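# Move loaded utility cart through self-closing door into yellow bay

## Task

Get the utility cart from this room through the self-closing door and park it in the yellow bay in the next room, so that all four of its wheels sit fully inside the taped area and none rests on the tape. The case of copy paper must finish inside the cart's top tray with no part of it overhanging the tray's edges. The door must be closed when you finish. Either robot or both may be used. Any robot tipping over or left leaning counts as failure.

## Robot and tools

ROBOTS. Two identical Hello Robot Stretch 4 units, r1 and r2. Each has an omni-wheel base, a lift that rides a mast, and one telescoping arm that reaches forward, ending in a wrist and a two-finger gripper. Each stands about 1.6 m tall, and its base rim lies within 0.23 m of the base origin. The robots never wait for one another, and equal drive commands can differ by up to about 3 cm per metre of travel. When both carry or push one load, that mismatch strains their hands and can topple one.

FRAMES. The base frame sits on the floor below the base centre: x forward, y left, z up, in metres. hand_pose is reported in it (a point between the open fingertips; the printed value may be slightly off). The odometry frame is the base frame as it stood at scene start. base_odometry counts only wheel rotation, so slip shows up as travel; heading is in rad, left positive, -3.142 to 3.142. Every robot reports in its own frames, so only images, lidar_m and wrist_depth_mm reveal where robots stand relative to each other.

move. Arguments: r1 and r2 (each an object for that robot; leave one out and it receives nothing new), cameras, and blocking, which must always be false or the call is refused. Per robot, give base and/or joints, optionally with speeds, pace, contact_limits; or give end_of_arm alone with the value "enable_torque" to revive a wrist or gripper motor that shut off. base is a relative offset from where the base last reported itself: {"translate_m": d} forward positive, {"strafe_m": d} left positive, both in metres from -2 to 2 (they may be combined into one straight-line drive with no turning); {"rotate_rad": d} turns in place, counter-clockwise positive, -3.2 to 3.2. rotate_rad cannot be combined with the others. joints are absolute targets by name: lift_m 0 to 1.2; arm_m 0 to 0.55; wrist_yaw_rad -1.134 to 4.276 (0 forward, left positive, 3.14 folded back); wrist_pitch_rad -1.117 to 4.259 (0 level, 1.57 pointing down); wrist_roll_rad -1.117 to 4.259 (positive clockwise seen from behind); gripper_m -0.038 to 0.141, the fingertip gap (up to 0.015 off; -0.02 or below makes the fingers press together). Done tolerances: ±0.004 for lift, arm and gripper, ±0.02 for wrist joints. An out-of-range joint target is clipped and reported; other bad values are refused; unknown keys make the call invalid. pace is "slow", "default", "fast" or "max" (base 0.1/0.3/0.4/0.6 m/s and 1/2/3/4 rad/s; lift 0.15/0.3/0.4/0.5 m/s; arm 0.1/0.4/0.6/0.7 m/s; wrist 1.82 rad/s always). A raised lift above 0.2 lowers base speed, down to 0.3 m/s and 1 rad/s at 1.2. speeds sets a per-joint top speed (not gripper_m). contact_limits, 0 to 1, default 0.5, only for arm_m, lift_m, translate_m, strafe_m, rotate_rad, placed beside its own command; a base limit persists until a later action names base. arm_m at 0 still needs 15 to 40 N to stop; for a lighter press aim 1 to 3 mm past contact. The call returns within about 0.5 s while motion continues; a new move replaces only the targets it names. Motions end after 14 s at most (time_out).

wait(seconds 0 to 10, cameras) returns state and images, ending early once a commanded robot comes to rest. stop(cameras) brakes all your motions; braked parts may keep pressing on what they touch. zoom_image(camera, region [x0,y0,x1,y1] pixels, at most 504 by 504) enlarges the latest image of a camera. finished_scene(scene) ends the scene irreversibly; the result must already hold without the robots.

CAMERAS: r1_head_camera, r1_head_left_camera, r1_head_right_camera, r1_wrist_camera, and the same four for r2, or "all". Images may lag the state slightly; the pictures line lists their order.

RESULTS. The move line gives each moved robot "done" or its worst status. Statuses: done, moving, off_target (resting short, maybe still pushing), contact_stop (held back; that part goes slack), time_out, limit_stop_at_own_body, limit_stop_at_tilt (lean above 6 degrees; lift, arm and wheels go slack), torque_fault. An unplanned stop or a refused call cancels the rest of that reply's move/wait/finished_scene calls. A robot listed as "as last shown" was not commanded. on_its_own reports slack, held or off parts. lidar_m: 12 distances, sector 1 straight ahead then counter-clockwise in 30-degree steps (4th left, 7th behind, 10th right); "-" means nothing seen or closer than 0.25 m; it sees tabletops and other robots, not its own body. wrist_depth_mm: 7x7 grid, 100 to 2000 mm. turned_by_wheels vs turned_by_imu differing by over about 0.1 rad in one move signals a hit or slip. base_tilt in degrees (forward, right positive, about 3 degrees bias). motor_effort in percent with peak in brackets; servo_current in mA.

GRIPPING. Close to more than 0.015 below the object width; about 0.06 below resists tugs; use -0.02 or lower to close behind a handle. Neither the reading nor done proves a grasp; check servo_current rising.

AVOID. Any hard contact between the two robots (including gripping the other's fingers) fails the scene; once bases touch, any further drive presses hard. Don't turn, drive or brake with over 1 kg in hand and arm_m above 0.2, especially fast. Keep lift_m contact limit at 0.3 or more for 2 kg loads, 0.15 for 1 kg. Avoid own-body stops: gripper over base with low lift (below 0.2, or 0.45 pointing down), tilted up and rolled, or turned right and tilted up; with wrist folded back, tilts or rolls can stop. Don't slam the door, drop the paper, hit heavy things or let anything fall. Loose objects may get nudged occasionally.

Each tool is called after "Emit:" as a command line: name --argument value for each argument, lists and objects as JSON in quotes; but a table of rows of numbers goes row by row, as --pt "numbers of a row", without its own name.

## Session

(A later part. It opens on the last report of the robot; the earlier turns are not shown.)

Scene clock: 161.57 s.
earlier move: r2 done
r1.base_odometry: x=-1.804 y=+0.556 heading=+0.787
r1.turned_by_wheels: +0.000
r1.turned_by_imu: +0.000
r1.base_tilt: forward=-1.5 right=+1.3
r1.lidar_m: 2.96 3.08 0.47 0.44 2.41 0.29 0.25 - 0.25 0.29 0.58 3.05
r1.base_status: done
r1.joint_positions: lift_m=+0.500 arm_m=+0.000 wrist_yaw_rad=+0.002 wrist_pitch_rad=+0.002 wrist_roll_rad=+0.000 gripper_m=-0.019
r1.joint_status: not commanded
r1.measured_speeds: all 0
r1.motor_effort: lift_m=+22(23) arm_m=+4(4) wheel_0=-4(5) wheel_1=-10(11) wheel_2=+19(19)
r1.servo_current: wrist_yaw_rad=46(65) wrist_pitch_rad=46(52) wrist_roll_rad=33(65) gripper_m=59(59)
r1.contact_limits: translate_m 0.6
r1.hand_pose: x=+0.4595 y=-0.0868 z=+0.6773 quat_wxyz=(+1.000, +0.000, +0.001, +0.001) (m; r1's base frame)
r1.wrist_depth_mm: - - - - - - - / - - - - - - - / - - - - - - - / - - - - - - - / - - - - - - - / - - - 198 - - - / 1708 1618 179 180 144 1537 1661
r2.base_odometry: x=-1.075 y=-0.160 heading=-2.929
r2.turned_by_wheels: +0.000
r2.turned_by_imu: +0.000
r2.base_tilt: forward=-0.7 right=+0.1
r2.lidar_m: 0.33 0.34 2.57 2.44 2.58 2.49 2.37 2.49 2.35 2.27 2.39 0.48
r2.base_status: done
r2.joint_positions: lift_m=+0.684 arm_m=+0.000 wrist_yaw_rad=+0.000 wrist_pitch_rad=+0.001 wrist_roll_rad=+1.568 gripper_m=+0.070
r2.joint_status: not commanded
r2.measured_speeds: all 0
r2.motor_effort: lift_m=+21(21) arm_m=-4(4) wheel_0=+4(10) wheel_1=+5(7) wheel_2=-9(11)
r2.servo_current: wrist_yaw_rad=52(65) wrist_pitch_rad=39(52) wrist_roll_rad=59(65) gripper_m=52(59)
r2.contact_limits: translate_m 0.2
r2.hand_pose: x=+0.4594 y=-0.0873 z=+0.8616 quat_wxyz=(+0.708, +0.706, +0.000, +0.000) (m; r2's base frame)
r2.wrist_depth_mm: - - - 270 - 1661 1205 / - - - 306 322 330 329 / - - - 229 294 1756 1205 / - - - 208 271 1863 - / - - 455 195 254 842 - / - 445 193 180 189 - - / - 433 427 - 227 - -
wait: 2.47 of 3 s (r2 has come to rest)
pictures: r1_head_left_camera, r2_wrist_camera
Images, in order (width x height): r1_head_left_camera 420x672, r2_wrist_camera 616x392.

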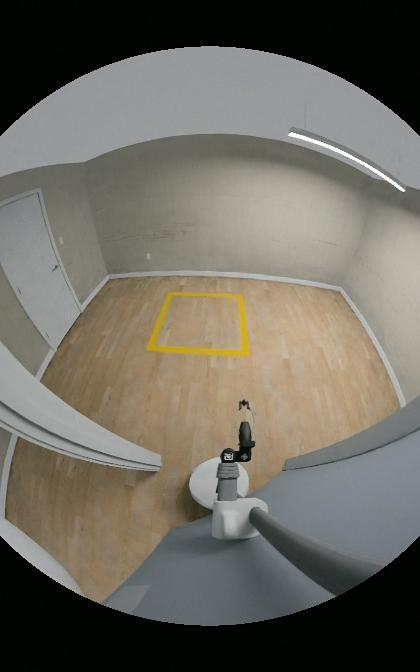

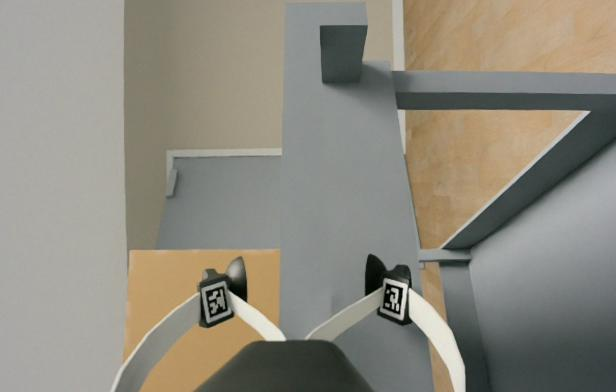

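Emit:
move --r1 '{"base":{"translate_m":-0.4,"strafe_m":-0.05},"pace":"slow","contact_limits":{"translate_m":0.7}}' --r2 '{"joints":{"gripper_m":-0.025}}' --blocking false --cameras '[]'

Emit:
wait --seconds 3 --cameras '["r2_wrist_camera"]'

Emit:
wait --seconds 3 --cameras '["r1_head_left_camera","r1_head_right_camera","r2_head_camera"]'

Scene clock: 170.13 s.
move: r1 moving; r2 moving
r1.base_odometry: x=-1.812 y=+0.546 heading=+0.787
r1.turned_by_wheels: +0.000
r1.turned_by_imu: -0.013
r1.base_tilt: forward=-1.5 right=+1.2
r1.lidar_m: 2.95 3.12 0.44 0.42 2.44 0.27 0.25 - 0.25 0.27 0.55 3.08
r1.base_status: translate_m moving; strafe_m moving
r1.joint_positions: lift_m=+0.500 arm_m=+0.000 wrist_yaw_rad=+0.002 wrist_pitch_rad=+0.002 wrist_roll_rad=+0.000 gripper_m=-0.019
r1.joint_status: not commanded
r1.measured_speeds: translate_m=-0.048 strafe_m=+0.002 rotate_rad=+0.001 lift_m=+0.000 arm_m=+0.000 wrist_yaw_rad=+0.000 wrist_pitch_rad=+0.000 wrist_roll_rad=+0.000
r1.motor_effort: lift_m=+22(22) arm_m=+4(4) wheel_0=-7(9) wheel_1=-14(15) wheel_2=+23(25)
r1.servo_current: wrist_yaw_rad=52(59) wrist_pitch_rad=39(46) wrist_roll_rad=46(59) gripper_m=59(59)
r1.contact_limits: translate_m 0.7
r1.hand_pose: x=+0.4595 y=-0.0868 z=+0.6773 quat_wxyz=(+1.000, +0.000, +0.001, +0.001) (m; r1's base frame)
r1.wrist_depth_mm: - - - - - - - / - - - - - - - / - - - - - - - / - - - - - - - / - - - - - - - / - - - 198 - - - / 1661 1661 179 180 144 1499 1576
r2.base_odometry: x=-1.075 y=-0.160 heading=-2.929
r2.turned_by_wheels: +0.000
r2.turned_by_imu: +0.001
r2.base_tilt: forward=-0.7 right=+0.1
r2.lidar_m: 0.33 0.34 2.58 2.46 2.58 2.50 2.39 2.51 2.37 2.28 2.37 0.47
r2.base_status: not commanded
r2.joint_positions: lift_m=+0.684 arm_m=+0.000 wrist_yaw_rad=+0.000 wrist_pitch_rad=+0.001 wrist_roll_rad=+1.568 gripper_m=+0.051
r2.joint_status: gripper_m moving
r2.measured_speeds: all 0
r2.motor_effort: lift_m=+21(21) arm_m=-4(4) wheel_0=+4(5) wheel_1=+5(6) wheel_2=-9(9)
r2.servo_current: wrist_yaw_rad=33(65) wrist_pitch_rad=39(46) wrist_roll_rad=52(59) gripper_m=156(156)
r2.contact_limits: translate_m 0.2
r2.hand_pose: x=+0.4593 y=-0.0874 z=+0.8616 quat_wxyz=(+0.708, +0.706, +0.000, +0.000) (m; r2's base frame)
r2.wrist_depth_mm: - - - 271 - 1708 1160 / - - - 293 324 327 336 / - - - 228 297 1708 1182 / - - - 208 272 1863 - / - - 455 193 253 831 - / - 445 195 181 189 - - / - 433 430 - 227 - -
pictures: none
No camera images: "cameras" was empty.

Scene clock: 171.30 s.
earlier move: r1 moving; r2 done
r1.base_odometry: x=-1.876 y=+0.463 heading=+0.787
r1.turned_by_wheels: +0.000
r1.turned_by_imu: -0.011
r1.base_tilt: forward=-1.5 right=+1.3
r1.lidar_m: 3.06 3.18 0.47 0.57 2.41 0.35 0.25 - 0.25 0.25 0.47 3.20
r1.base_status: translate_m moving; strafe_m moving
r1.joint_positions: lift_m=+0.500 arm_m=+0.000 wrist_yaw_rad=+0.002 wrist_pitch_rad=+0.002 wrist_roll_rad=+0.000 gripper_m=-0.019
r1.joint_status: not commanded
r1.measured_speeds: translate_m=-0.100 strafe_m=-0.011 rotate_rad=-0.002 lift_m=+0.000 arm_m=+0.000 wrist_yaw_rad=+0.000 wrist_pitch_rad=+0.000 wrist_roll_rad=+0.000
r1.motor_effort: lift_m=+21(22) arm_m=+4(4) wheel_0=-4(10) wheel_1=-11(20) wheel_2=+15(26)
r1.servo_current: wrist_yaw_rad=39(65) wrist_pitch_rad=39(52) wrist_roll_rad=52(65) gripper_m=52(59)
r1.contact_limits: translate_m 0.7
r1.hand_pose: x=+0.4595 y=-0.0868 z=+0.6774 quat_wxyz=(+1.000, +0.000, +0.001, +0.001) (m; r1's base frame)
r1.wrist_depth_mm: - - - - - - - / - - - - - - - / - - - - - - - / - - - - - - - / - - - - - - - / - - - 199 - - - / 1708 1618 179 179 153 1576 1618
r2.base_odometry: x=-1.075 y=-0.161 heading=-2.928
r2.turned_by_wheels: +0.000
r2.turned_by_imu: +0.001
r2.base_tilt: forward=-0.7 right=+0.0
r2.lidar_m: 0.31 0.32 2.54 2.46 2.58 2.49 2.40 2.52 2.33 2.28 2.39 0.47
r2.base_status: not commanded
r2.joint_positions: lift_m=+0.684 arm_m=+0.000 wrist_yaw_rad=+0.000 wrist_pitch_rad=+0.001 wrist_roll_rad=+1.569 gripper_m=-0.023
r2.joint_status: all done
r2.measured_speeds: all 0
r2.motor_effort: lift_m=+21(21) arm_m=-4(4) wheel_0=+3(5) wheel_1=+5(6) wheel_2=-3(9)
r2.servo_current: wrist_yaw_rad=46(65) wrist_pitch_rad=39(52) wrist_roll_rad=39(59) gripper_m=143(280)
r2.contact_limits: translate_m 0.2
r2.hand_pose: x=+0.4593 y=-0.0874 z=+0.8616 quat_wxyz=(+0.708, +0.707, +0.000, +0.000) (m; r2's base frame)
r2.wrist_depth_mm: - - - 250 - 1661 1160 / - - - 229 301 314 314 / - - - 213 276 1756 1182 / - - - 198 258 1756 - / - - 445 185 242 788 - / - 436 183 172 178 788 - / - 418 421 - 216 - -
wait: 1.17 of 3 s (r2 has come to rest)
pictures: r2_wrist_camera
Images, in order (width x height): r2_wrist_camera 616x392.

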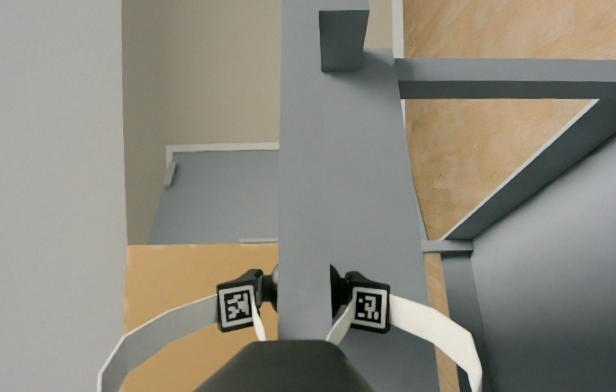

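Scene clock: 174.30 s.
earlier move: r1 moving
r1.base_odometry: x=-2.047 y=+0.243 heading=+0.787
r1.turned_by_wheels: +0.000
r1.turned_by_imu: +0.001
r1.base_tilt: forward=-1.6 right=+1.3
r1.lidar_m: 3.33 0.67 0.63 1.69 2.46 3.40 0.29 0.25 - 0.25 0.29 0.71
r1.base_status: translate_m moving; strafe_m moving
r1.joint_positions: lift_m=+0.500 arm_m=+0.000 wrist_yaw_rad=+0.002 wrist_pitch_rad=+0.002 wrist_roll_rad=+0.000 gripper_m=-0.019
r1.joint_status: not commanded
r1.measured_speeds: translate_m=-0.036 strafe_m=-0.004 rotate_rad=+0.001 lift_m=+0.000 arm_m=+0.000 wrist_yaw_rad=+0.000 wrist_pitch_rad=+0.000 wrist_roll_rad=+0.000
r1.motor_effort: lift_m=+21(22) arm_m=+4(4) wheel_0=+0(10) wheel_1=-13(20) wheel_2=+13(26)
r1.servo_current: wrist_yaw_rad=59(72) wrist_pitch_rad=39(52) wrist_roll_rad=52(72) gripper_m=59(59)
r1.contact_limits: translate_m 0.7
r1.hand_pose: x=+0.4595 y=-0.0868 z=+0.6774 quat_wxyz=(+1.000, +0.000, +0.001, +0.001) (m; r1's base frame)
r1.wrist_depth_mm: - - - - - - - / - - - - - - - / - - - - - - - / - - - - - - - / - - - - - - - / - - - 198 - - - / 1708 1618 179 183 154 1537 1618
r2.base_odometry: x=-1.075 y=-0.161 heading=-2.928
r2.turned_by_wheels: +0.000
r2.turned_by_imu: +0.000
r2.base_tilt: forward=-0.7 right=+0.1
r2.lidar_m: 0.32 0.33 2.58 2.46 2.56 2.50 2.39 2.52 2.34 2.27 2.38 0.49
r2.base_status: not commanded
r2.joint_positions: lift_m=+0.684 arm_m=+0.000 wrist_yaw_rad=+0.000 wrist_pitch_rad=+0.001 wrist_roll_rad=+1.569 gripper_m=-0.023
r2.joint_status: all done
r2.measured_speeds: all 0
r2.motor_effort: lift_m=+21(21) arm_m=-4(4) wheel_0=+3(5) wheel_1=+5(6) wheel_2=-3(9)
r2.servo_current: wrist_yaw_rad=39(65) wrist_pitch_rad=39(52) wrist_roll_rad=52(59) gripper_m=150(280)
r2.contact_limits: translate_m 0.2
r2.hand_pose: x=+0.4593 y=-0.0874 z=+0.8616 quat_wxyz=(+0.708, +0.707, +0.000, +0.000) (m; r2's base frame)
r2.wrist_depth_mm: - - - 249 - 1618 1160 / - - - 229 301 312 314 / - - - 212 276 1756 1182 / - - - 198 258 1756 - / - - 442 184 242 788 - / - 439 185 172 179 778 - / - 421 418 - 216 - -
wait: 3.00 s; no rest
pictures: r1_head_left_camera, r1_head_right_camera, r2_head_camera
Images, in order (width x height): r1_head_left_camera 420x672, r1_head_right_camera 420x672, r2_head_camera 420x560.

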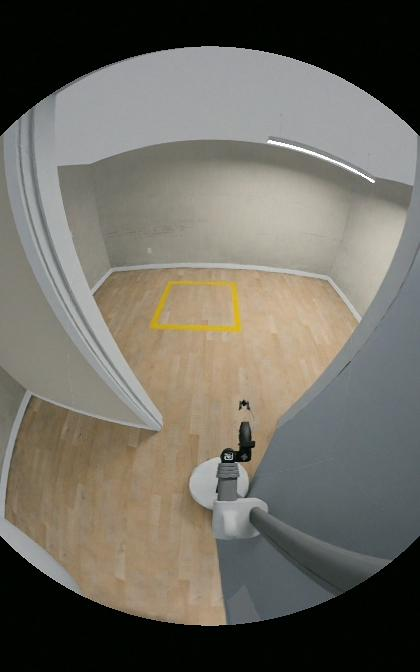

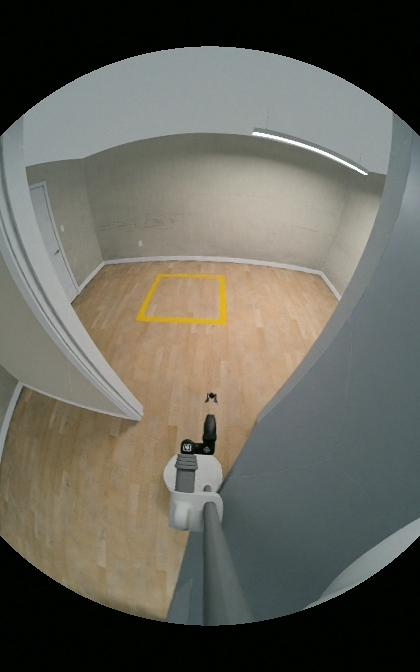

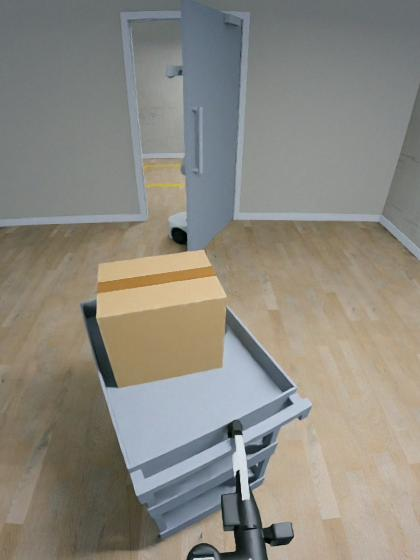

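Emit:
move --r1 '{"base":{"translate_m":-0.3,"strafe_m":-0.1},"pace":"slow","contact_limits":{"translate_m":0.7}}' --r2 '{"base":{"translate_m":-0.45,"strafe_m":-0.22},"pace":"slow","contact_limits":{"translate_m":0.5}}' --blocking false --cameras '[]'

Emit:
wait --seconds 5.5 --cameras '["r2_head_camera"]'

Emit:
wait --seconds 2 --cameras '["r1_head_left_camera","r2_head_camera"]'

Scene clock: 196.17 s.
earlier move: r1 done
move: r1 moving; r2 moving
r1.base_odometry: x=-2.057 y=+0.226 heading=+0.787
r1.turned_by_wheels: +0.000
r1.turned_by_imu: -0.002
r1.base_tilt: forward=-1.6 right=+1.2
r1.lidar_m: 3.36 0.71 0.64 1.74 2.43 3.38 0.28 0.25 - 0.25 0.26 0.68
r1.base_status: translate_m moving; strafe_m moving
r1.joint_positions: lift_m=+0.500 arm_m=+0.000 wrist_yaw_rad=+0.002 wrist_pitch_rad=+0.002 wrist_roll_rad=+0.000 gripper_m=-0.019
r1.joint_status: not commanded
r1.measured_speeds: translate_m=-0.049 strafe_m=-0.015 rotate_rad=-0.003 lift_m=+0.000 arm_m=+0.000 wrist_yaw_rad=+0.000 wrist_pitch_rad=+0.000 wrist_roll_rad=+0.000
r1.motor_effort: lift_m=+21(21) arm_m=+4(4) wheel_0=+3(3) wheel_1=-16(16) wheel_2=+16(17)
r1.servo_current: wrist_yaw_rad=52(59) wrist_pitch_rad=39(46) wrist_roll_rad=72(72) gripper_m=59(59)
r1.contact_limits: translate_m 0.7
r1.hand_pose: x=+0.4595 y=-0.0868 z=+0.6774 quat_wxyz=(+1.000, +0.000, +0.001, +0.001) (m; r1's base frame)
r1.wrist_depth_mm: - - - - - - - / - - - - - - - / - - - - - - - / - - - - - - - / - - - - - - - / - - - 198 - - - / 1708 1618 179 183 154 1537 1618
r2.base_odometry: x=-1.064 y=-0.152 heading=-2.928
r2.turned_by_wheels: +0.001
r2.turned_by_imu: +0.004
r2.base_tilt: forward=-0.6 right=+0.1
r2.lidar_m: 0.34 0.33 2.57 2.47 2.57 2.48 2.38 2.47 2.35 2.25 2.37 0.46
r2.base_status: translate_m moving; strafe_m moving
r2.joint_positions: lift_m=+0.684 arm_m=+0.000 wrist_yaw_rad=+0.005 wrist_pitch_rad=+0.001 wrist_roll_rad=+1.569 gripper_m=-0.023
r2.joint_status: not commanded
r2.measured_speeds: translate_m=-0.048 strafe_m=-0.024 rotate_rad=+0.004 lift_m=+0.000 arm_m=+0.000 wrist_yaw_rad=+0.012 wrist_pitch_rad=+0.000 wrist_roll_rad=+0.001
r2.motor_effort: lift_m=+21(21) arm_m=-4(4) wheel_0=-4(7) wheel_1=-7(8) wheel_2=+15(15)
r2.servo_current: wrist_yaw_rad=46(52) wrist_pitch_rad=39(46) wrist_roll_rad=33(65) gripper_m=143(150)
r2.contact_limits: translate_m 0.5
r2.hand_pose: x=+0.4597 y=-0.0861 z=+0.8616 quat_wxyz=(+0.708, +0.707, +0.002, +0.001) (m; r2's base frame)
r2.wrist_depth_mm: - - - 245 - 1661 1160 / - - - 227 298 309 309 / - - - 211 274 1708 508 / - - - 199 257 1708 - / - - 442 185 244 820 - / - 439 185 173 180 788 - / - 424 430 - 218 132 -
pictures: none
No camera images: "cameras" was empty.

Scene clock: 200.07 s.
earlier move: r1 done; r2 moving
r1.base_odometry: x=-2.192 y=-0.045 heading=+0.787
r1.turned_by_wheels: +0.000
r1.turned_by_imu: -0.001
r1.base_tilt: forward=-1.6 right=+1.2
r1.lidar_m: 3.64 0.92 1.02 2.43 2.54 3.50 1.91 0.25 0.25 0.25 0.25 0.37
r1.base_status: done
r1.joint_positions: lift_m=+0.500 arm_m=+0.000 wrist_yaw_rad=+0.002 wrist_pitch_rad=+0.002 wrist_roll_rad=+0.000 gripper_m=-0.019
r1.joint_status: not commanded
r1.measured_speeds: all 0
r1.motor_effort: lift_m=+21(22) arm_m=+4(4) wheel_0=+0(3) wheel_1=-7(16) wheel_2=+4(17)
r1.servo_current: wrist_yaw_rad=46(72) wrist_pitch_rad=46(52) wrist_roll_rad=39(72) gripper_m=52(59)
r1.contact_limits: translate_m 0.7
r1.hand_pose: x=+0.4595 y=-0.0868 z=+0.6774 quat_wxyz=(+1.000, +0.000, +0.001, +0.001) (m; r1's base frame)
r1.wrist_depth_mm: - - - - - - 387 / - - - - - - 392 / - - - - - - 399 / - - - - - - 402 / - - - - - - 404 / - - - 198 - - 402 / 1661 1499 179 165 154 480 402
r2.base_odometry: x=-0.765 y=+0.084 heading=-2.928
r2.turned_by_wheels: +0.000
r2.turned_by_imu: +0.003
r2.base_tilt: forward=-0.7 right=+0.1
r2.lidar_m: 0.33 0.32 2.74 2.64 2.75 2.12 2.02 2.17 2.19 2.09 2.21 0.46
r2.base_status: translate_m moving; strafe_m moving
r2.joint_positions: lift_m=+0.684 arm_m=+0.000 wrist_yaw_rad=+0.013 wrist_pitch_rad=+0.001 wrist_roll_rad=+1.570 gripper_m=-0.024
r2.joint_status: not commanded
r2.measured_speeds: translate_m=-0.090 strafe_m=-0.044 rotate_rad=+0.002 lift_m=+0.000 arm_m=+0.000 wrist_yaw_rad=+0.000 wrist_pitch_rad=+0.000 wrist_roll_rad=+0.000
r2.motor_effort: lift_m=+21(21) arm_m=-4(4) wheel_0=+1(8) wheel_1=-4(10) wheel_2=+12(20)
r2.servo_current: wrist_yaw_rad=72(91) wrist_pitch_rad=39(46) wrist_roll_rad=46(65) gripper_m=98(150)
r2.contact_limits: translate_m 0.5
r2.hand_pose: x=+0.4604 y=-0.0837 z=+0.8615 quat_wxyz=(+0.708, +0.707, +0.005, +0.004) (m; r2's base frame)
r2.wrist_depth_mm: - - - 247 - 1576 1138 / - - - 286 307 314 314 / - - - 270 278 1661 504 / - - - 199 257 1661 - / - - 445 187 243 842 - / - 439 188 173 179 - - / - 424 421 - 220 - -
wait: 3.90 of 5.5 s (r1 has come to rest)
pictures: r2_head_camera
Images, in order (width x height): r2_head_camera 420x560.

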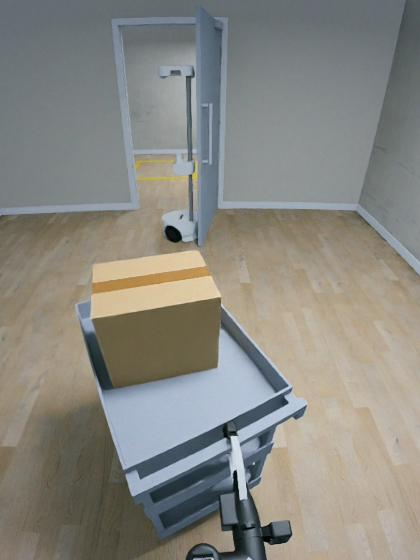

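Scene clock: 201.87 s.
earlier move: r2 done
r1.base_odometry: x=-2.192 y=-0.045 heading=+0.787
r1.turned_by_wheels: +0.000
r1.turned_by_imu: +0.000
r1.base_tilt: forward=-1.6 right=+1.3
r1.lidar_m: 3.65 0.90 1.02 2.45 2.51 3.51 2.01 0.25 0.25 0.25 0.25 0.36
r1.base_status: done
r1.joint_positions: lift_m=+0.500 arm_m=+0.000 wrist_yaw_rad=+0.002 wrist_pitch_rad=+0.002 wrist_roll_rad=+0.000 gripper_m=-0.019
r1.joint_status: not commanded
r1.measured_speeds: all 0
r1.motor_effort: lift_m=+21(22) arm_m=+4(4) wheel_0=+1(3) wheel_1=-7(16) wheel_2=+4(17)
r1.servo_current: wrist_yaw_rad=46(72) wrist_pitch_rad=39(52) wrist_roll_rad=46(72) gripper_m=52(59)
r1.contact_limits: translate_m 0.7
r1.hand_pose: x=+0.4595 y=-0.0868 z=+0.6774 quat_wxyz=(+1.000, +0.000, +0.001, +0.001) (m; r1's base frame)
r1.wrist_depth_mm: - - - - - - 384 / - - - - - - 389 / - - - - - - 397 / - - - - - - 399 / - - - - - - 402 / - - - 198 - - 399 / 1756 1537 180 166 154 477 399
r2.base_odometry: x=-0.682 y=+0.150 heading=-2.928
r2.turned_by_wheels: +0.000
r2.turned_by_imu: +0.001
r2.base_tilt: forward=-0.7 right=+0.0
r2.lidar_m: 0.32 0.29 2.81 2.65 2.75 2.04 1.95 2.05 2.14 2.05 2.15 0.49
r2.base_status: done
r2.joint_positions: lift_m=+0.684 arm_m=+0.000 wrist_yaw_rad=+0.013 wrist_pitch_rad=+0.001 wrist_roll_rad=+1.570 gripper_m=-0.024
r2.joint_status: not commanded
r2.measured_speeds: all 0
r2.motor_effort: lift_m=+21(21) arm_m=-4(4) wheel_0=+0(8) wheel_1=-3(10) wheel_2=+8(20)
r2.servo_current: wrist_yaw_rad=85(91) wrist_pitch_rad=39(46) wrist_roll_rad=46(65) gripper_m=98(150)
r2.contact_limits: translate_m 0.5
r2.hand_pose: x=+0.4604 y=-0.0837 z=+0.8615 quat_wxyz=(+0.707, +0.707, +0.005, +0.004) (m; r2's base frame)
r2.wrist_depth_mm: - - - 251 - 1708 1160 / - - - 287 306 319 322 / - - - 271 282 1661 1205 / - - - 200 259 1708 - / - - 445 187 244 831 - / - 436 188 173 179 - - / - 421 421 - 219 - -
wait: 1.80 of 2 s (r2 has come to rest)
pictures: r1_head_left_camera, r2_head_camera
Images, in order (width x height): r1_head_left_camera 420x672, r2_head_camera 420x560.

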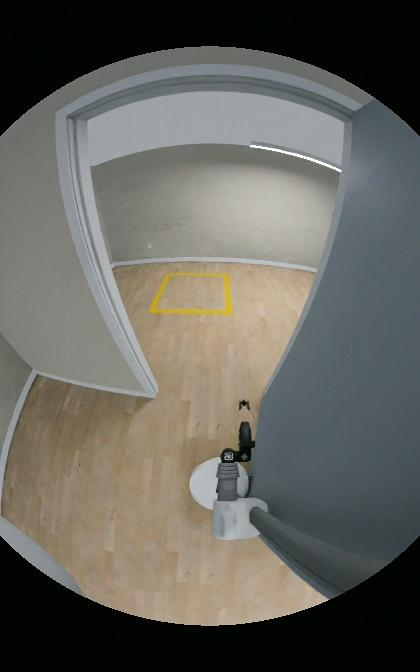

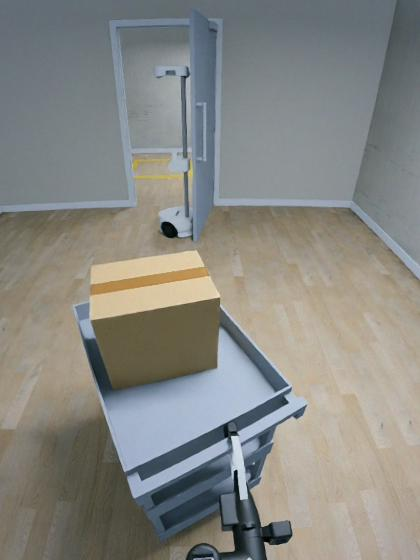

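Emit:
move --r1 '{"base":{"translate_m":-0.3,"strafe_m":-0.12},"joints":{"arm_m":0.15},"pace":"slow","contact_limits":{"translate_m":0.7}}' --r2 '{"base":{"translate_m":0.29,"strafe_m":-0.55},"joints":{"wrist_yaw_rad":1.15,"arm_m":0.03},"speeds":{"wrist_yaw_rad":0.18},"pace":"slow","contact_limits":{"translate_m":0.5}}' --blocking false --cameras '[]'

Emit:
wait --seconds 5 --cameras '["r2_head_camera","r1_head_left_camera"]'

Emit:
wait --seconds 3 --cameras '["r2_head_left_camera","r2_head_camera"]'

Scene clock: 212.87 s.
move: r1 moving; r2 moving
r1.base_odometry: x=-2.197 y=-0.057 heading=+0.787
r1.turned_by_wheels: +0.000
r1.turned_by_imu: -0.001
r1.base_tilt: forward=-1.6 right=+1.3
r1.lidar_m: 3.66 0.92 1.04 2.45 2.55 3.52 2.01 0.25 0.25 - 0.25 0.35
r1.base_status: translate_m moving; strafe_m moving
r1.joint_positions: lift_m=+0.500 arm_m=+0.013 wrist_yaw_rad=+0.002 wrist_pitch_rad=+0.002 wrist_roll_rad=+0.000 gripper_m=-0.019
r1.joint_status: arm_m moving
r1.measured_speeds: translate_m=-0.049 strafe_m=-0.019 rotate_rad=-0.002 lift_m=+0.000 arm_m=+0.049 wrist_yaw_rad=+0.000 wrist_pitch_rad=+0.000 wrist_roll_rad=+0.000
r1.motor_effort: lift_m=+21(21) arm_m=+3(7) wheel_0=+1(3) wheel_1=-11(13) wheel_2=+8(10)
r1.servo_current: wrist_yaw_rad=65(65) wrist_pitch_rad=46(46) wrist_roll_rad=52(65) gripper_m=52(59)
r1.contact_limits: translate_m 0.7
r1.hand_pose: x=+0.4721 y=-0.0868 z=+0.6774 quat_wxyz=(+1.000, +0.000, +0.001, +0.001) (m; r1's base frame)
r1.wrist_depth_mm: - - - - - - 379 / - - - - - - 384 / - - - - - - 389 / - - - - - - 394 / - - - - - - 397 / - - - 199 - - 397 / 1708 1499 179 165 154 469 364
r2.base_odometry: x=-0.690 y=+0.160 heading=-2.929
r2.turned_by_wheels: -0.001
r2.turned_by_imu: +0.000
r2.base_tilt: forward=-0.7 right=+0.1
r2.lidar_m: 0.35 0.32 2.81 2.67 2.75 2.05 1.95 2.07 2.09 2.03 2.14 0.46
r2.base_status: translate_m moving; strafe_m moving
r2.joint_positions: lift_m=+0.684 arm_m=+0.012 wrist_yaw_rad=+0.063 wrist_pitch_rad=+0.001 wrist_roll_rad=+1.570 gripper_m=-0.024
r2.joint_status: arm_m moving; wrist_yaw_rad moving
r2.measured_speeds: translate_m=+0.023 strafe_m=-0.043 rotate_rad=-0.002 lift_m=+0.000 arm_m=+0.049 wrist_yaw_rad=+0.127 wrist_pitch_rad=+0.000 wrist_roll_rad=+0.000
r2.motor_effort: lift_m=+21(21) arm_m=+13(15) wheel_0=+9(14) wheel_1=-4(6) wheel_2=-13(13)
r2.servo_current: wrist_yaw_rad=98(117) wrist_pitch_rad=39(39) wrist_roll_rad=39(52) gripper_m=91(98)
r2.contact_limits: translate_m 0.5
r2.hand_pose: x=+0.4764 y=-0.0692 z=+0.8615 quat_wxyz=(+0.707, +0.706, +0.023, +0.022) (m; r2's base frame)
r2.wrist_depth_mm: - - - 246 - 1661 1160 / - - - 287 303 314 319 / - - - 267 278 1708 1182 / - - - 196 256 1708 - / - - 442 183 240 820 - / - 433 188 169 180 - - / - 418 421 - 216 - -
pictures: none
No camera images: "cameras" was empty.

Scene clock: 216.80 s.
earlier move: r1 done; r2 moving
r1.base_odometry: x=-2.318 y=-0.342 heading=+0.787
r1.turned_by_wheels: +0.000
r1.turned_by_imu: -0.001
r1.base_tilt: forward=-1.6 right=+1.3
r1.lidar_m: 0.94 1.22 1.45 2.56 2.67 3.64 1.61 3.07 2.28 - 0.25 0.27
r1.base_status: done
r1.joint_positions: lift_m=+0.500 arm_m=+0.150 wrist_yaw_rad=+0.002 wrist_pitch_rad=+0.002 wrist_roll_rad=+0.000 gripper_m=-0.019
r1.joint_status: all done
r1.measured_speeds: all 0
r1.motor_effort: lift_m=+21(21) arm_m=+4(8) wheel_0=-1(3) wheel_1=-5(13) wheel_2=+4(11)
r1.servo_current: wrist_yaw_rad=52(72) wrist_pitch_rad=46(52) wrist_roll_rad=46(72) gripper_m=52(65)
r1.contact_limits: translate_m 0.7
r1.hand_pose: x=+0.6094 y=-0.0868 z=+0.6774 quat_wxyz=(+1.000, +0.000, +0.001, +0.001) (m; r1's base frame)
r1.wrist_depth_mm: - - - - - 303 212 / - - - - - 303 216 / - - - - - 307 217 / - - - - - 310 219 / - - - - - 312 220 / - - - 198 466 314 220 / 1756 1499 179 183 162 267 220
r2.base_odometry: x=-0.935 y=+0.451 heading=-2.928
r2.turned_by_wheels: +0.001
r2.turned_by_imu: +0.002
r2.base_tilt: forward=-0.6 right=+0.1
r2.lidar_m: 0.49 0.36 0.39 3.00 3.01 2.21 2.14 2.24 1.78 1.71 1.80 2.48
r2.base_status: translate_m moving; strafe_m moving
r2.joint_positions: lift_m=+0.684 arm_m=+0.030 wrist_yaw_rad=+0.787 wrist_pitch_rad=+0.001 wrist_roll_rad=+1.570 gripper_m=-0.024
r2.joint_status: arm_m moving; wrist_yaw_rad moving
r2.measured_speeds: translate_m=+0.046 strafe_m=-0.089 rotate_rad=-0.003 lift_m=+0.000 arm_m=+0.000 wrist_yaw_rad=+0.172 wrist_pitch_rad=+0.000 wrist_roll_rad=+0.000
r2.motor_effort: lift_m=+21(21) arm_m=+6(15) wheel_0=+9(14) wheel_1=-7(7) wheel_2=-2(14)
r2.servo_current: wrist_yaw_rad=0(150) wrist_pitch_rad=46(46) wrist_roll_rad=52(59) gripper_m=85(98)
r2.contact_limits: translate_m 0.5
r2.hand_pose: x=+0.4662 y=+0.1426 z=+0.8615 quat_wxyz=(+0.654, +0.652, +0.272, +0.271) (m; r2's base frame)
r2.wrist_depth_mm: - - - 165 224 245 1098 / - - - 166 225 1576 - / - - - 168 229 820 - / - 436 430 169 229 831 - / - 459 452 171 230 831 - / - - 187 173 180 - - / - - 492 - 236 - -
wait: 3.93 of 5 s (r1 has come to rest)
pictures: r1_head_left_camera, r2_head_camera
Images, in order (width x height): r1_head_left_camera 420x672, r2_head_camera 420x560.

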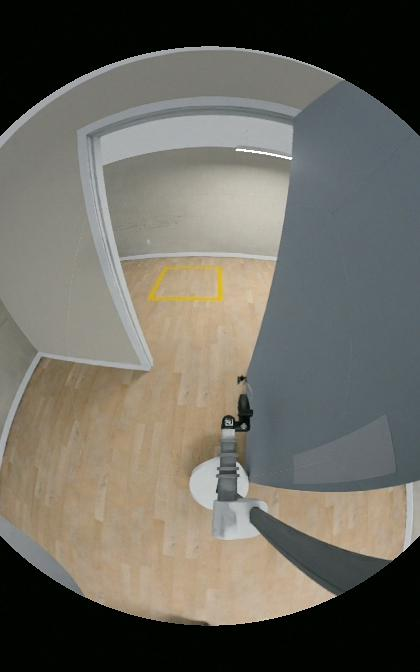

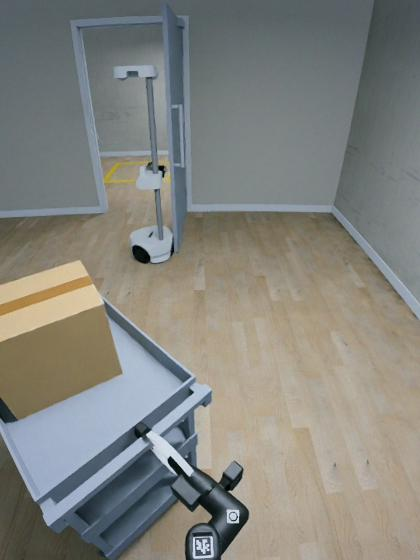

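Scene clock: 219.80 s.
earlier move: r2 moving
r1.base_odometry: x=-2.318 y=-0.342 heading=+0.787
r1.turned_by_wheels: +0.000
r1.turned_by_imu: +0.000
r1.base_tilt: forward=-1.6 right=+1.2
r1.lidar_m: 0.94 1.22 1.46 2.57 2.67 3.65 1.65 2.42 2.27 - 0.25 0.25
r1.base_status: done
r1.joint_positions: lift_m=+0.500 arm_m=+0.150 wrist_yaw_rad=+0.002 wrist_pitch_rad=+0.002 wrist_roll_rad=+0.000 gripper_m=-0.019
r1.joint_status: all done
r1.measured_speeds: all 0
r1.motor_effort: lift_m=+21(21) arm_m=+4(8) wheel_0=-1(3) wheel_1=-5(13) wheel_2=+4(11)
r1.servo_current: wrist_yaw_rad=39(72) wrist_pitch_rad=39(52) wrist_roll_rad=52(72) gripper_m=52(65)
r1.contact_limits: translate_m 0.7
r1.hand_pose: x=+0.6094 y=-0.0868 z=+0.6774 quat_wxyz=(+1.000, +0.000, +0.001, +0.001) (m; r1's base frame)
r1.wrist_depth_mm: - - - - - 300 213 / - - - - - 301 216 / - - - - - 306 216 / - - - - - 310 219 / - - - - - 312 220 / - - - 199 466 312 220 / 1708 1537 179 183 162 267 220
r2.base_odometry: x=-1.082 y=+0.626 heading=-2.928
r2.turned_by_wheels: +0.000
r2.turned_by_imu: +0.002
r2.base_tilt: forward=-0.7 right=+0.1
r2.lidar_m: 0.48 0.35 0.33 3.23 3.16 2.33 2.25 2.14 1.57 1.50 1.59 2.16
r2.base_status: translate_m moving; strafe_m moving
r2.joint_positions: lift_m=+0.684 arm_m=+0.030 wrist_yaw_rad=+1.148 wrist_pitch_rad=+0.001 wrist_roll_rad=+1.570 gripper_m=-0.024
r2.joint_status: all done
r2.measured_speeds: all 0
r2.motor_effort: lift_m=+21(21) arm_m=+5(15) wheel_0=+7(14) wheel_1=-5(9) wheel_2=-4(14)
r2.servo_current: wrist_yaw_rad=46(150) wrist_pitch_rad=39(46) wrist_roll_rad=46(59) gripper_m=85(98)
r2.contact_limits: translate_m 0.5
r2.hand_pose: x=+0.3990 y=+0.2270 z=+0.8615 quat_wxyz=(+0.594, +0.593, +0.384, +0.384) (m; r2's base frame)
r2.wrist_depth_mm: - - - 146 201 1576 1160 / - - - 151 208 759 - / - 418 415 154 214 - - / - 442 442 160 221 831 - / - - 469 167 229 - - / - - 186 172 180 - - / - - - - 245 1708 508
wait: 3.00 s; no rest
pictures: r2_head_camera, r2_head_left_camera
Images, in order (width x height): r2_head_camera 420x560, r2_head_left_camera 420x672.

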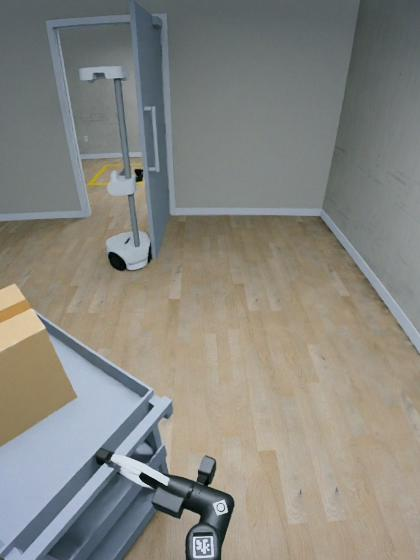

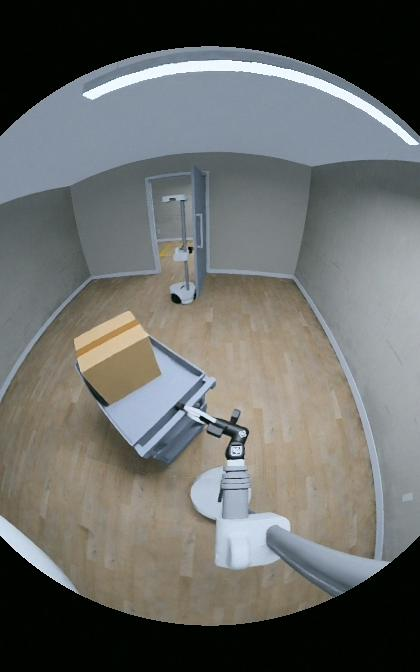

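Emit:
move --r1 '{"base":{"translate_m":-0.22,"strafe_m":-0.1},"joints":{"arm_m":0.25},"pace":"slow","contact_limits":{"translate_m":0.7}}' --r2 '{"base":{"translate_m":0.61,"strafe_m":-0.17},"joints":{"wrist_yaw_rad":2.3},"speeds":{"wrist_yaw_rad":0.18},"pace":"slow","contact_limits":{"translate_m":0.5}}' --blocking false --cameras '[]'

Emit:
wait --seconds 4 --cameras '["r2_head_left_camera","r1_head_right_camera"]'

Emit:
wait --seconds 3.5 --cameras '["r2_head_left_camera","r2_head_camera"]'

Scene clock: 227.07 s.
earlier move: r2 done
move: r1 moving; r2 moving
r1.base_odometry: x=-2.323 y=-0.355 heading=+0.787
r1.turned_by_wheels: +0.000
r1.turned_by_imu: +0.000
r1.base_tilt: forward=-1.6 right=+1.3
r1.lidar_m: 0.91 1.23 1.49 2.56 2.68 3.67 1.61 2.40 2.24 2.22 0.25 0.27
r1.base_status: translate_m moving; strafe_m moving
r1.joint_positions: lift_m=+0.500 arm_m=+0.163 wrist_yaw_rad=+0.002 wrist_pitch_rad=+0.002 wrist_roll_rad=+0.000 gripper_m=-0.019
r1.joint_status: arm_m moving
r1.measured_speeds: translate_m=-0.049 strafe_m=-0.022 rotate_rad=-0.002 lift_m=+0.000 arm_m=+0.049 wrist_yaw_rad=+0.000 wrist_pitch_rad=+0.000 wrist_roll_rad=+0.000
r1.motor_effort: lift_m=+21(21) arm_m=+4(7) wheel_0=-2(3) wheel_1=-7(10) wheel_2=+8(9)
r1.servo_current: wrist_yaw_rad=65(65) wrist_pitch_rad=39(52) wrist_roll_rad=46(59) gripper_m=59(59)
r1.contact_limits: translate_m 0.7
r1.hand_pose: x=+0.6221 y=-0.0868 z=+0.6774 quat_wxyz=(+1.000, +0.000, +0.001, +0.001) (m; r1's base frame)
r1.wrist_depth_mm: - - - - - 294 208 / - - - - - 296 211 / - - - - - 298 213 / - - - - - 303 215 / - - - - - 306 215 / - - - 198 452 304 216 / 1708 1499 179 183 162 262 215
r2.base_odometry: x=-1.095 y=+0.627 heading=-2.928
r2.turned_by_wheels: +0.000
r2.turned_by_imu: +0.001
r2.base_tilt: forward=-0.7 right=+0.1
r2.lidar_m: 0.51 0.34 0.35 3.20 3.17 2.35 2.26 2.15 1.57 1.50 1.58 2.20
r2.base_status: translate_m moving; strafe_m moving
r2.joint_positions: lift_m=+0.684 arm_m=+0.030 wrist_yaw_rad=+1.215 wrist_pitch_rad=+0.001 wrist_roll_rad=+1.570 gripper_m=-0.024
r2.joint_status: wrist_yaw_rad moving
r2.measured_speeds: translate_m=+0.048 strafe_m=-0.013 rotate_rad=+0.000 lift_m=+0.000 arm_m=+0.000 wrist_yaw_rad=+0.193 wrist_pitch_rad=+0.000 wrist_roll_rad=+0.000
r2.motor_effort: lift_m=+21(21) arm_m=+5(5) wheel_0=+5(10) wheel_1=+8(8) wheel_2=-12(12)
r2.servo_current: wrist_yaw_rad=91(143) wrist_pitch_rad=39(46) wrist_roll_rad=39(65) gripper_m=78(91)
r2.contact_limits: translate_m 0.5
r2.hand_pose: x=+0.3832 y=+0.2399 z=+0.8615 quat_wxyz=(+0.581, +0.580, +0.404, +0.404) (m; r2's base frame)
r2.wrist_depth_mm: - - - 139 194 1464 - / - - 585 145 202 759 - / - 413 410 150 210 - - / - 445 439 157 217 820 - / - - 477 164 227 - - / - - 187 171 181 - - / - - - - 247 1708 496
pictures: none
No camera images: "cameras" was empty.

Scene clock: 230.17 s.
earlier move: r1 done; r2 moving
r1.base_odometry: x=-2.403 y=-0.568 heading=+0.789
r1.turned_by_wheels: +0.002
r1.turned_by_imu: +0.011
r1.base_tilt: forward=-1.6 right=+1.3
r1.lidar_m: 0.39 1.47 1.78 2.66 2.79 3.84 1.39 1.80 2.15 2.03 1.73 0.25
r1.base_status: done
r1.joint_positions: lift_m=+0.500 arm_m=+0.250 wrist_yaw_rad=+0.005 wrist_pitch_rad=+0.002 wrist_roll_rad=+0.000 gripper_m=-0.019
r1.joint_status: all done
r1.measured_speeds: all 0
r1.motor_effort: lift_m=+21(21) arm_m=-5(7) wheel_0=+10(17) wheel_1=+1(10) wheel_2=+12(21)
r1.servo_current: wrist_yaw_rad=65(72) wrist_pitch_rad=39(52) wrist_roll_rad=46(65) gripper_m=52(65)
r1.contact_limits: translate_m 0.7
r1.hand_pose: x=+0.7098 y=-0.0859 z=+0.6774 quat_wxyz=(+1.000, +0.000, +0.001, +0.003) (m; r1's base frame)
r1.wrist_depth_mm: - - - - 202 - - / - - - - 209 - - / - - - - 286 - - / - - - - 224 - - / - - - - 306 - - / - - - 201 175 - - / 1756 1499 185 187 148 - -
r2.base_odometry: x=-1.393 y=+0.644 heading=-2.927
r2.turned_by_wheels: +0.001
r2.turned_by_imu: +0.001
r2.base_tilt: forward=-0.7 right=+0.1
r2.lidar_m: 1.93 0.37 0.29 0.30 3.45 2.65 2.54 2.03 1.45 1.43 1.51 2.10
r2.base_status: translate_m moving; strafe_m moving
r2.joint_positions: lift_m=+0.684 arm_m=+0.030 wrist_yaw_rad=+1.785 wrist_pitch_rad=+0.001 wrist_roll_rad=+1.570 gripper_m=-0.024
r2.joint_status: wrist_yaw_rad moving
r2.measured_speeds: translate_m=+0.095 strafe_m=-0.027 rotate_rad=-0.001 lift_m=+0.000 arm_m=+0.000 wrist_yaw_rad=+0.176 wrist_pitch_rad=+0.000 wrist_roll_rad=+0.000
r2.motor_effort: lift_m=+21(21) arm_m=+5(5) wheel_0=+5(10) wheel_1=+5(10) wheel_2=-10(14)
r2.servo_current: wrist_yaw_rad=72(143) wrist_pitch_rad=39(46) wrist_roll_rad=52(65) gripper_m=85(91)
r2.contact_limits: translate_m 0.5
r2.hand_pose: x=+0.2248 y=+0.3004 z=+0.8615 quat_wxyz=(+0.444, +0.443, +0.551, +0.551) (m; r2's base frame)
r2.wrist_depth_mm: - 351 349 - 141 - - / - 362 366 - 158 - - / - 433 421 - 172 - - / - - 500 115 193 - - / - - - 131 220 1708 - / - - 187 153 179 1661 492 / - - - - - 1708 452
wait: 3.10 of 4 s (r1 has come to rest)
pictures: r1_head_right_camera, r2_head_left_camera
Images, in order (width x height): r1_head_right_camera 420x672, r2_head_left_camera 420x672.

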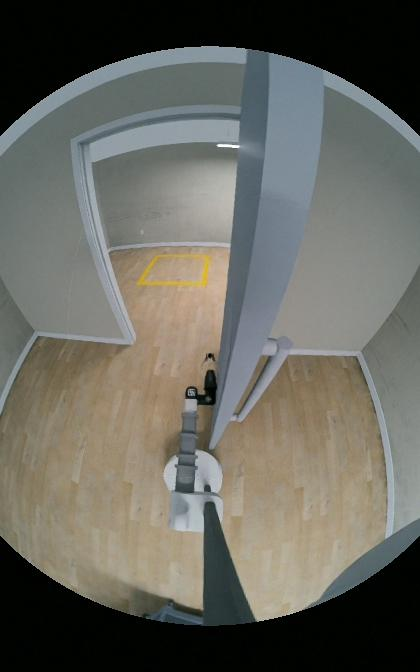

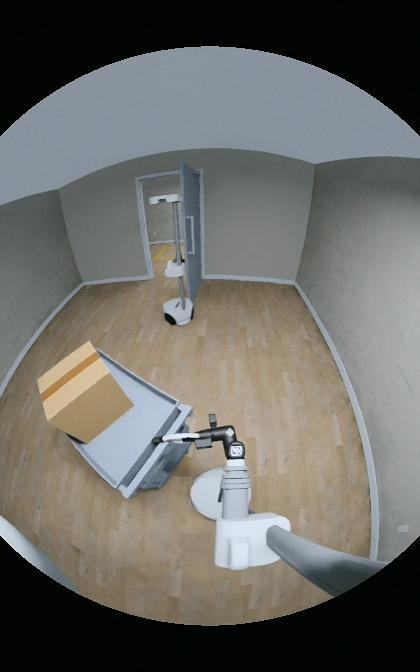

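Scene clock: 233.67 s.
earlier move: r2 moving
r1.base_odometry: x=-2.403 y=-0.568 heading=+0.789
r1.turned_by_wheels: +0.000
r1.turned_by_imu: +0.000
r1.base_tilt: forward=-1.6 right=+1.2
r1.lidar_m: 0.42 1.47 1.77 2.66 2.78 3.86 1.39 1.47 2.14 2.04 1.76 0.25
r1.base_status: done
r1.joint_positions: lift_m=+0.500 arm_m=+0.250 wrist_yaw_rad=+0.005 wrist_pitch_rad=+0.002 wrist_roll_rad=+0.000 gripper_m=-0.019
r1.joint_status: all done
r1.measured_speeds: all 0
r1.motor_effort: lift_m=+21(21) arm_m=-4(7) wheel_0=+8(17) wheel_1=+1(10) wheel_2=+12(21)
r1.servo_current: wrist_yaw_rad=59(72) wrist_pitch_rad=39(52) wrist_roll_rad=39(65) gripper_m=59(65)
r1.contact_limits: translate_m 0.7
r1.hand_pose: x=+0.7098 y=-0.0859 z=+0.6774 quat_wxyz=(+1.000, +0.000, +0.001, +0.003) (m; r1's base frame)
r1.wrist_depth_mm: - - - - 203 - - / - - - - 209 - - / - - - - 285 - - / - - - - 224 - - / - - - - 307 - - / - - - 200 175 - - / 1756 1576 185 185 148 - -
r2.base_odometry: x=-1.712 y=+0.662 heading=-2.927
r2.turned_by_wheels: +0.000
r2.turned_by_imu: +0.002
r2.base_tilt: forward=-0.7 right=+0.1
r2.lidar_m: 2.07 0.30 0.30 0.25 0.25 2.96 2.87 1.93 1.41 1.34 1.41 1.98
r2.base_status: translate_m moving; strafe_m moving
r2.joint_positions: lift_m=+0.684 arm_m=+0.030 wrist_yaw_rad=+2.292 wrist_pitch_rad=+0.002 wrist_roll_rad=+1.570 gripper_m=-0.024
r2.joint_status: wrist_yaw_rad moving
r2.measured_speeds: translate_m=+0.020 strafe_m=-0.006 rotate_rad=+0.000 lift_m=+0.000 arm_m=+0.000 wrist_yaw_rad=+0.005 wrist_pitch_rad=+0.000 wrist_roll_rad=+0.000
r2.motor_effort: lift_m=+21(21) arm_m=+5(5) wheel_0=+7(13) wheel_1=+4(10) wheel_2=-4(14)
r2.servo_current: wrist_yaw_rad=46(221) wrist_pitch_rad=39(46) wrist_roll_rad=39(65) gripper_m=85(98)
r2.contact_limits: translate_m 0.5
r2.hand_pose: x=+0.0762 y=+0.2743 z=+0.8613 quat_wxyz=(+0.292, +0.291, +0.644, +0.644) (m; r2's base frame)
r2.wrist_depth_mm: 330 320 317 - 123 - - / - 368 366 - - - - / - 455 439 - 164 - - / - - 549 - 185 - - / - - - 121 218 1618 525 / - - 186 142 179 1499 477 / - - - - 404 397 410
wait: 3.50 s; no rest
pictures: r2_head_camera, r2_head_left_camera
Images, in order (width x height): r2_head_camera 420x560, r2_head_left_camera 420x672.

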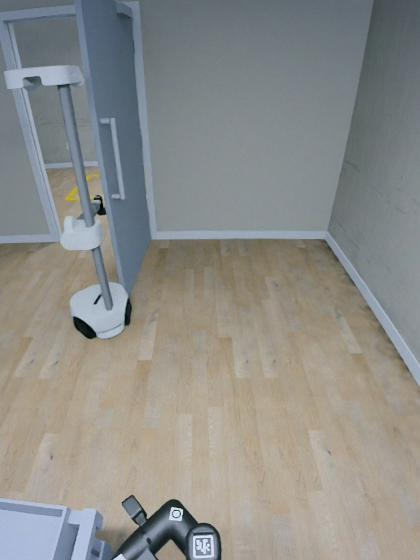

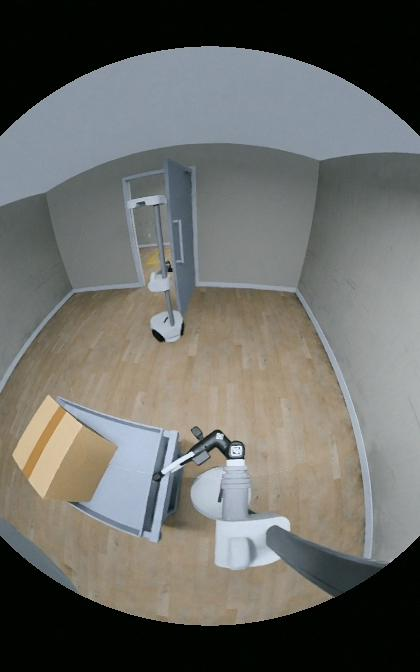

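Emit:
move --r1 '{"base":{"translate_m":-0.4},"pace":"slow","contact_limits":{"translate_m":0.6}}' --r2 '{"base":{"rotate_rad":0.4},"pace":"slow","contact_limits":{"rotate_rad":0.5}}' --blocking false --cameras '[]'

Emit:
wait --seconds 2 --cameras '[]'

Emit:
wait --seconds 3 --cameras '["r2_head_left_camera","r1_head_right_camera"]'

Scene clock: 258.80 s.
earlier move: r2 done
move: r1 moving; r2 moving
r1.base_odometry: x=-2.412 y=-0.577 heading=+0.790
r1.turned_by_wheels: +0.002
r1.turned_by_imu: +0.000
r1.base_tilt: forward=-1.6 right=+1.3
r1.lidar_m: 0.40 1.47 1.82 2.65 2.79 3.85 1.38 1.49 2.17 2.04 1.76 0.25
r1.base_status: translate_m moving
r1.joint_positions: lift_m=+0.500 arm_m=+0.250 wrist_yaw_rad=+0.005 wrist_pitch_rad=+0.002 wrist_roll_rad=+0.000 gripper_m=-0.019
r1.joint_status: not commanded
r1.measured_speeds: translate_m=-0.049 strafe_m=+0.000 rotate_rad=+0.005 lift_m=+0.000 arm_m=+0.000 wrist_yaw_rad=+0.000 wrist_pitch_rad=+0.000 wrist_roll_rad=+0.000
r1.motor_effort: lift_m=+21(21) arm_m=-5(5) wheel_0=+5(8) wheel_1=+0(3) wheel_2=+15(17)
r1.servo_current: wrist_yaw_rad=59(65) wrist_pitch_rad=46(46) wrist_roll_rad=33(59) gripper_m=59(59)
r1.contact_limits: translate_m 0.6
r1.hand_pose: x=+0.7098 y=-0.0859 z=+0.6774 quat_wxyz=(+1.000, +0.000, +0.001, +0.003) (m; r1's base frame)
r1.wrist_depth_mm: - - - - 205 - - / - - - - 214 - - / - - - - 290 - - / - - - - 229 - - / - - - - 312 - - / - - - 200 167 - - / 1708 1499 181 186 155 - -
r2.base_odometry: x=-1.714 y=+0.662 heading=-2.803
r2.turned_by_wheels: +0.124
r2.turned_by_imu: +0.124
r2.base_tilt: forward=-0.7 right=+0.1
r2.lidar_m: 1.63 0.30 0.29 0.25 0.27 2.89 2.86 1.73 1.35 1.35 1.48 2.28
r2.base_status: rotate_rad moving
r2.joint_positions: lift_m=+0.684 arm_m=+0.030 wrist_yaw_rad=+2.293 wrist_pitch_rad=+0.002 wrist_roll_rad=+1.570 gripper_m=-0.024
r2.joint_status: all done
r2.measured_speeds: translate_m=+0.000 strafe_m=+0.001 rotate_rad=+0.489 lift_m=+0.000 arm_m=+0.000 wrist_yaw_rad=-0.005 wrist_pitch_rad=+0.000 wrist_roll_rad=+0.000
r2.motor_effort: lift_m=+21(21) arm_m=+5(5) wheel_0=-11(12) wheel_1=-11(11) wheel_2=-10(10)
r2.servo_current: wrist_yaw_rad=52(65) wrist_pitch_rad=39(52) wrist_roll_rad=33(59) gripper_m=85(91)
r2.contact_limits: rotate_rad 0.5
r2.hand_pose: x=+0.0758 y=+0.2742 z=+0.8613 quat_wxyz=(+0.292, +0.290, +0.644, +0.644) (m; r2's base frame)
r2.wrist_depth_mm: 334 322 - - - - - / - 377 379 - - - - / - - 477 - - - - / - - - - 175 544 - / - - - - 217 1618 504 / - - 186 133 178 1537 466 / - - - - 415 1618 1138
pictures: none
No camera images: "cameras" was empty.

Scene clock: 259.87 s.
earlier move: r1 moving; r2 done
r1.base_odometry: x=-2.478 y=-0.644 heading=+0.790
r1.turned_by_wheels: +0.000
r1.turned_by_imu: +0.001
r1.base_tilt: forward=-1.6 right=+1.2
r1.lidar_m: 0.40 1.55 1.92 2.67 2.79 3.85 1.38 1.45 2.15 2.05 1.88 0.32
r1.base_status: translate_m moving
r1.joint_positions: lift_m=+0.500 arm_m=+0.250 wrist_yaw_rad=+0.006 wrist_pitch_rad=+0.002 wrist_roll_rad=+0.000 gripper_m=-0.019
r1.joint_status: not commanded
r1.measured_speeds: translate_m=-0.098 strafe_m=+0.000 rotate_rad=+0.001 lift_m=+0.000 arm_m=+0.000 wrist_yaw_rad=+0.000 wrist_pitch_rad=+0.000 wrist_roll_rad=+0.000
r1.motor_effort: lift_m=+21(21) arm_m=-5(5) wheel_0=+7(10) wheel_1=-1(3) wheel_2=+13(17)
r1.servo_current: wrist_yaw_rad=59(65) wrist_pitch_rad=39(46) wrist_roll_rad=52(65) gripper_m=52(59)
r1.contact_limits: translate_m 0.6
r1.hand_pose: x=+0.7099 y=-0.0857 z=+0.6774 quat_wxyz=(+1.000, +0.000, +0.001, +0.003) (m; r1's base frame)
r1.wrist_depth_mm: - - - - 199 - - / - - - - 204 - - / - - - - 211 - - / - - - - 222 - - / - - - - 300 - - / - - 208 201 174 - - / 1708 1499 185 182 148 - -
r2.base_odometry: x=-1.714 y=+0.662 heading=-2.530
r2.turned_by_wheels: +0.273
r2.turned_by_imu: +0.265
r2.base_tilt: forward=-0.7 right=+0.1
r2.lidar_m: 1.54 0.31 0.27 0.27 0.30 2.85 2.23 1.46 1.34 1.37 1.76 2.94
r2.base_status: done
r2.joint_positions: lift_m=+0.684 arm_m=+0.030 wrist_yaw_rad=+2.274 wrist_pitch_rad=+0.002 wrist_roll_rad=+1.570 gripper_m=-0.024
r2.joint_status: all done
r2.measured_speeds: translate_m=+0.000 strafe_m=+0.001 rotate_rad=+0.005 lift_m=+0.000 arm_m=+0.000 wrist_yaw_rad=+0.000 wrist_pitch_rad=+0.000 wrist_roll_rad=+0.000
r2.motor_effort: lift_m=+21(21) arm_m=+3(5) wheel_0=-14(19) wheel_1=-12(14) wheel_2=-9(11)
r2.servo_current: wrist_yaw_rad=163(176) wrist_pitch_rad=46(52) wrist_roll_rad=39(59) gripper_m=85(91)
r2.contact_limits: rotate_rad 0.5
r2.hand_pose: x=+0.0811 y=+0.2765 z=+0.8613 quat_wxyz=(+0.298, +0.296, +0.642, +0.642) (m; r2's base frame)
r2.wrist_depth_mm: - - - - - - - / - - - - - - - / - - - - - - - / - - - - - - - / - - - - - - - / - - - - - 1430 1138 / - - - - - 1756 1182
wait: 1.07 of 2 s (r2 has come to rest)
pictures: none
No camera images: "cameras" was empty.

Scene clock: 262.87 s.
earlier move: r1 moving
r1.base_odometry: x=-2.678 y=-0.846 heading=+0.790
r1.turned_by_wheels: +0.000
r1.turned_by_imu: +0.003
r1.base_tilt: forward=-1.6 right=+1.2
r1.lidar_m: 0.59 1.80 2.33 2.67 2.83 3.83 1.17 1.20 2.13 2.02 2.15 0.70
r1.base_status: translate_m moving
r1.joint_positions: lift_m=+0.500 arm_m=+0.250 wrist_yaw_rad=+0.006 wrist_pitch_rad=+0.002 wrist_roll_rad=+0.000 gripper_m=-0.019
r1.joint_status: not commanded
r1.measured_speeds: translate_m=-0.043 strafe_m=+0.000 rotate_rad=+0.001 lift_m=+0.000 arm_m=+0.000 wrist_yaw_rad=+0.000 wrist_pitch_rad=+0.000 wrist_roll_rad=+0.000
r1.motor_effort: lift_m=+21(21) arm_m=-5(5) wheel_0=+5(10) wheel_1=+0(3) wheel_2=+8(17)
r1.servo_current: wrist_yaw_rad=46(72) wrist_pitch_rad=39(52) wrist_roll_rad=46(65) gripper_m=52(59)
r1.contact_limits: translate_m 0.6
r1.hand_pose: x=+0.7099 y=-0.0856 z=+0.6774 quat_wxyz=(+1.000, +0.000, +0.001, +0.003) (m; r1's base frame)
r1.wrist_depth_mm: - - - - 222 115 - / - - - - 229 115 - / - - - - 188 115 - / - - - - 193 116 - / - - - - 196 116 - / - - 209 201 162 117 - / 1499 1499 1464 181 136 117 -
r2.base_odometry: x=-1.714 y=+0.662 heading=-2.529
r2.turned_by_wheels: +0.001
r2.turned_by_imu: +0.002
r2.base_tilt: forward=-0.7 right=+0.0
r2.lidar_m: 1.27 0.32 0.27 0.25 0.28 2.85 2.22 1.49 1.34 1.38 1.78 2.95
r2.base_status: done
r2.joint_positions: lift_m=+0.684 arm_m=+0.030 wrist_yaw_rad=+2.295 wrist_pitch_rad=+0.002 wrist_roll_rad=+1.570 gripper_m=-0.024
r2.joint_status: all done
r2.measured_speeds: all 0
r2.motor_effort: lift_m=+21(21) arm_m=+2(5) wheel_0=-2(19) wheel_1=-7(14) wheel_2=-6(11)
r2.servo_current: wrist_yaw_rad=52(176) wrist_pitch_rad=39(52) wrist_roll_rad=52(65) gripper_m=91(98)
r2.contact_limits: rotate_rad 0.5
r2.hand_pose: x=+0.0754 y=+0.2740 z=+0.8613 quat_wxyz=(+0.291, +0.290, +0.645, +0.645) (m; r2's base frame)
r2.wrist_depth_mm: 338 - - - - - - / - 404 - - - - - / - - - - - - - / - - - - - 544 535 / - - - - - 1661 484 / - - - - 170 1499 455 / - - - - - 1618 1205
wait: 3.00 s; no rest
pictures: r1_head_right_camera, r2_head_left_camera
Images, in order (width x height): r1_head_right_camera 420x672, r2_head_left_camera 420x672.

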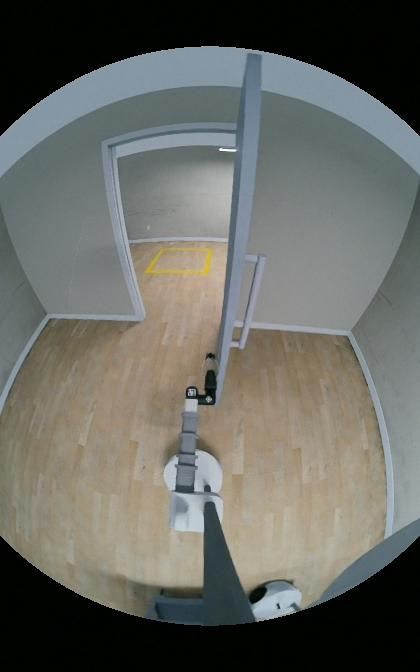

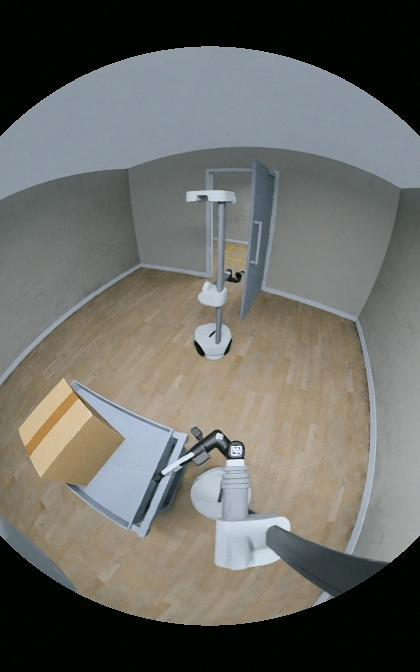

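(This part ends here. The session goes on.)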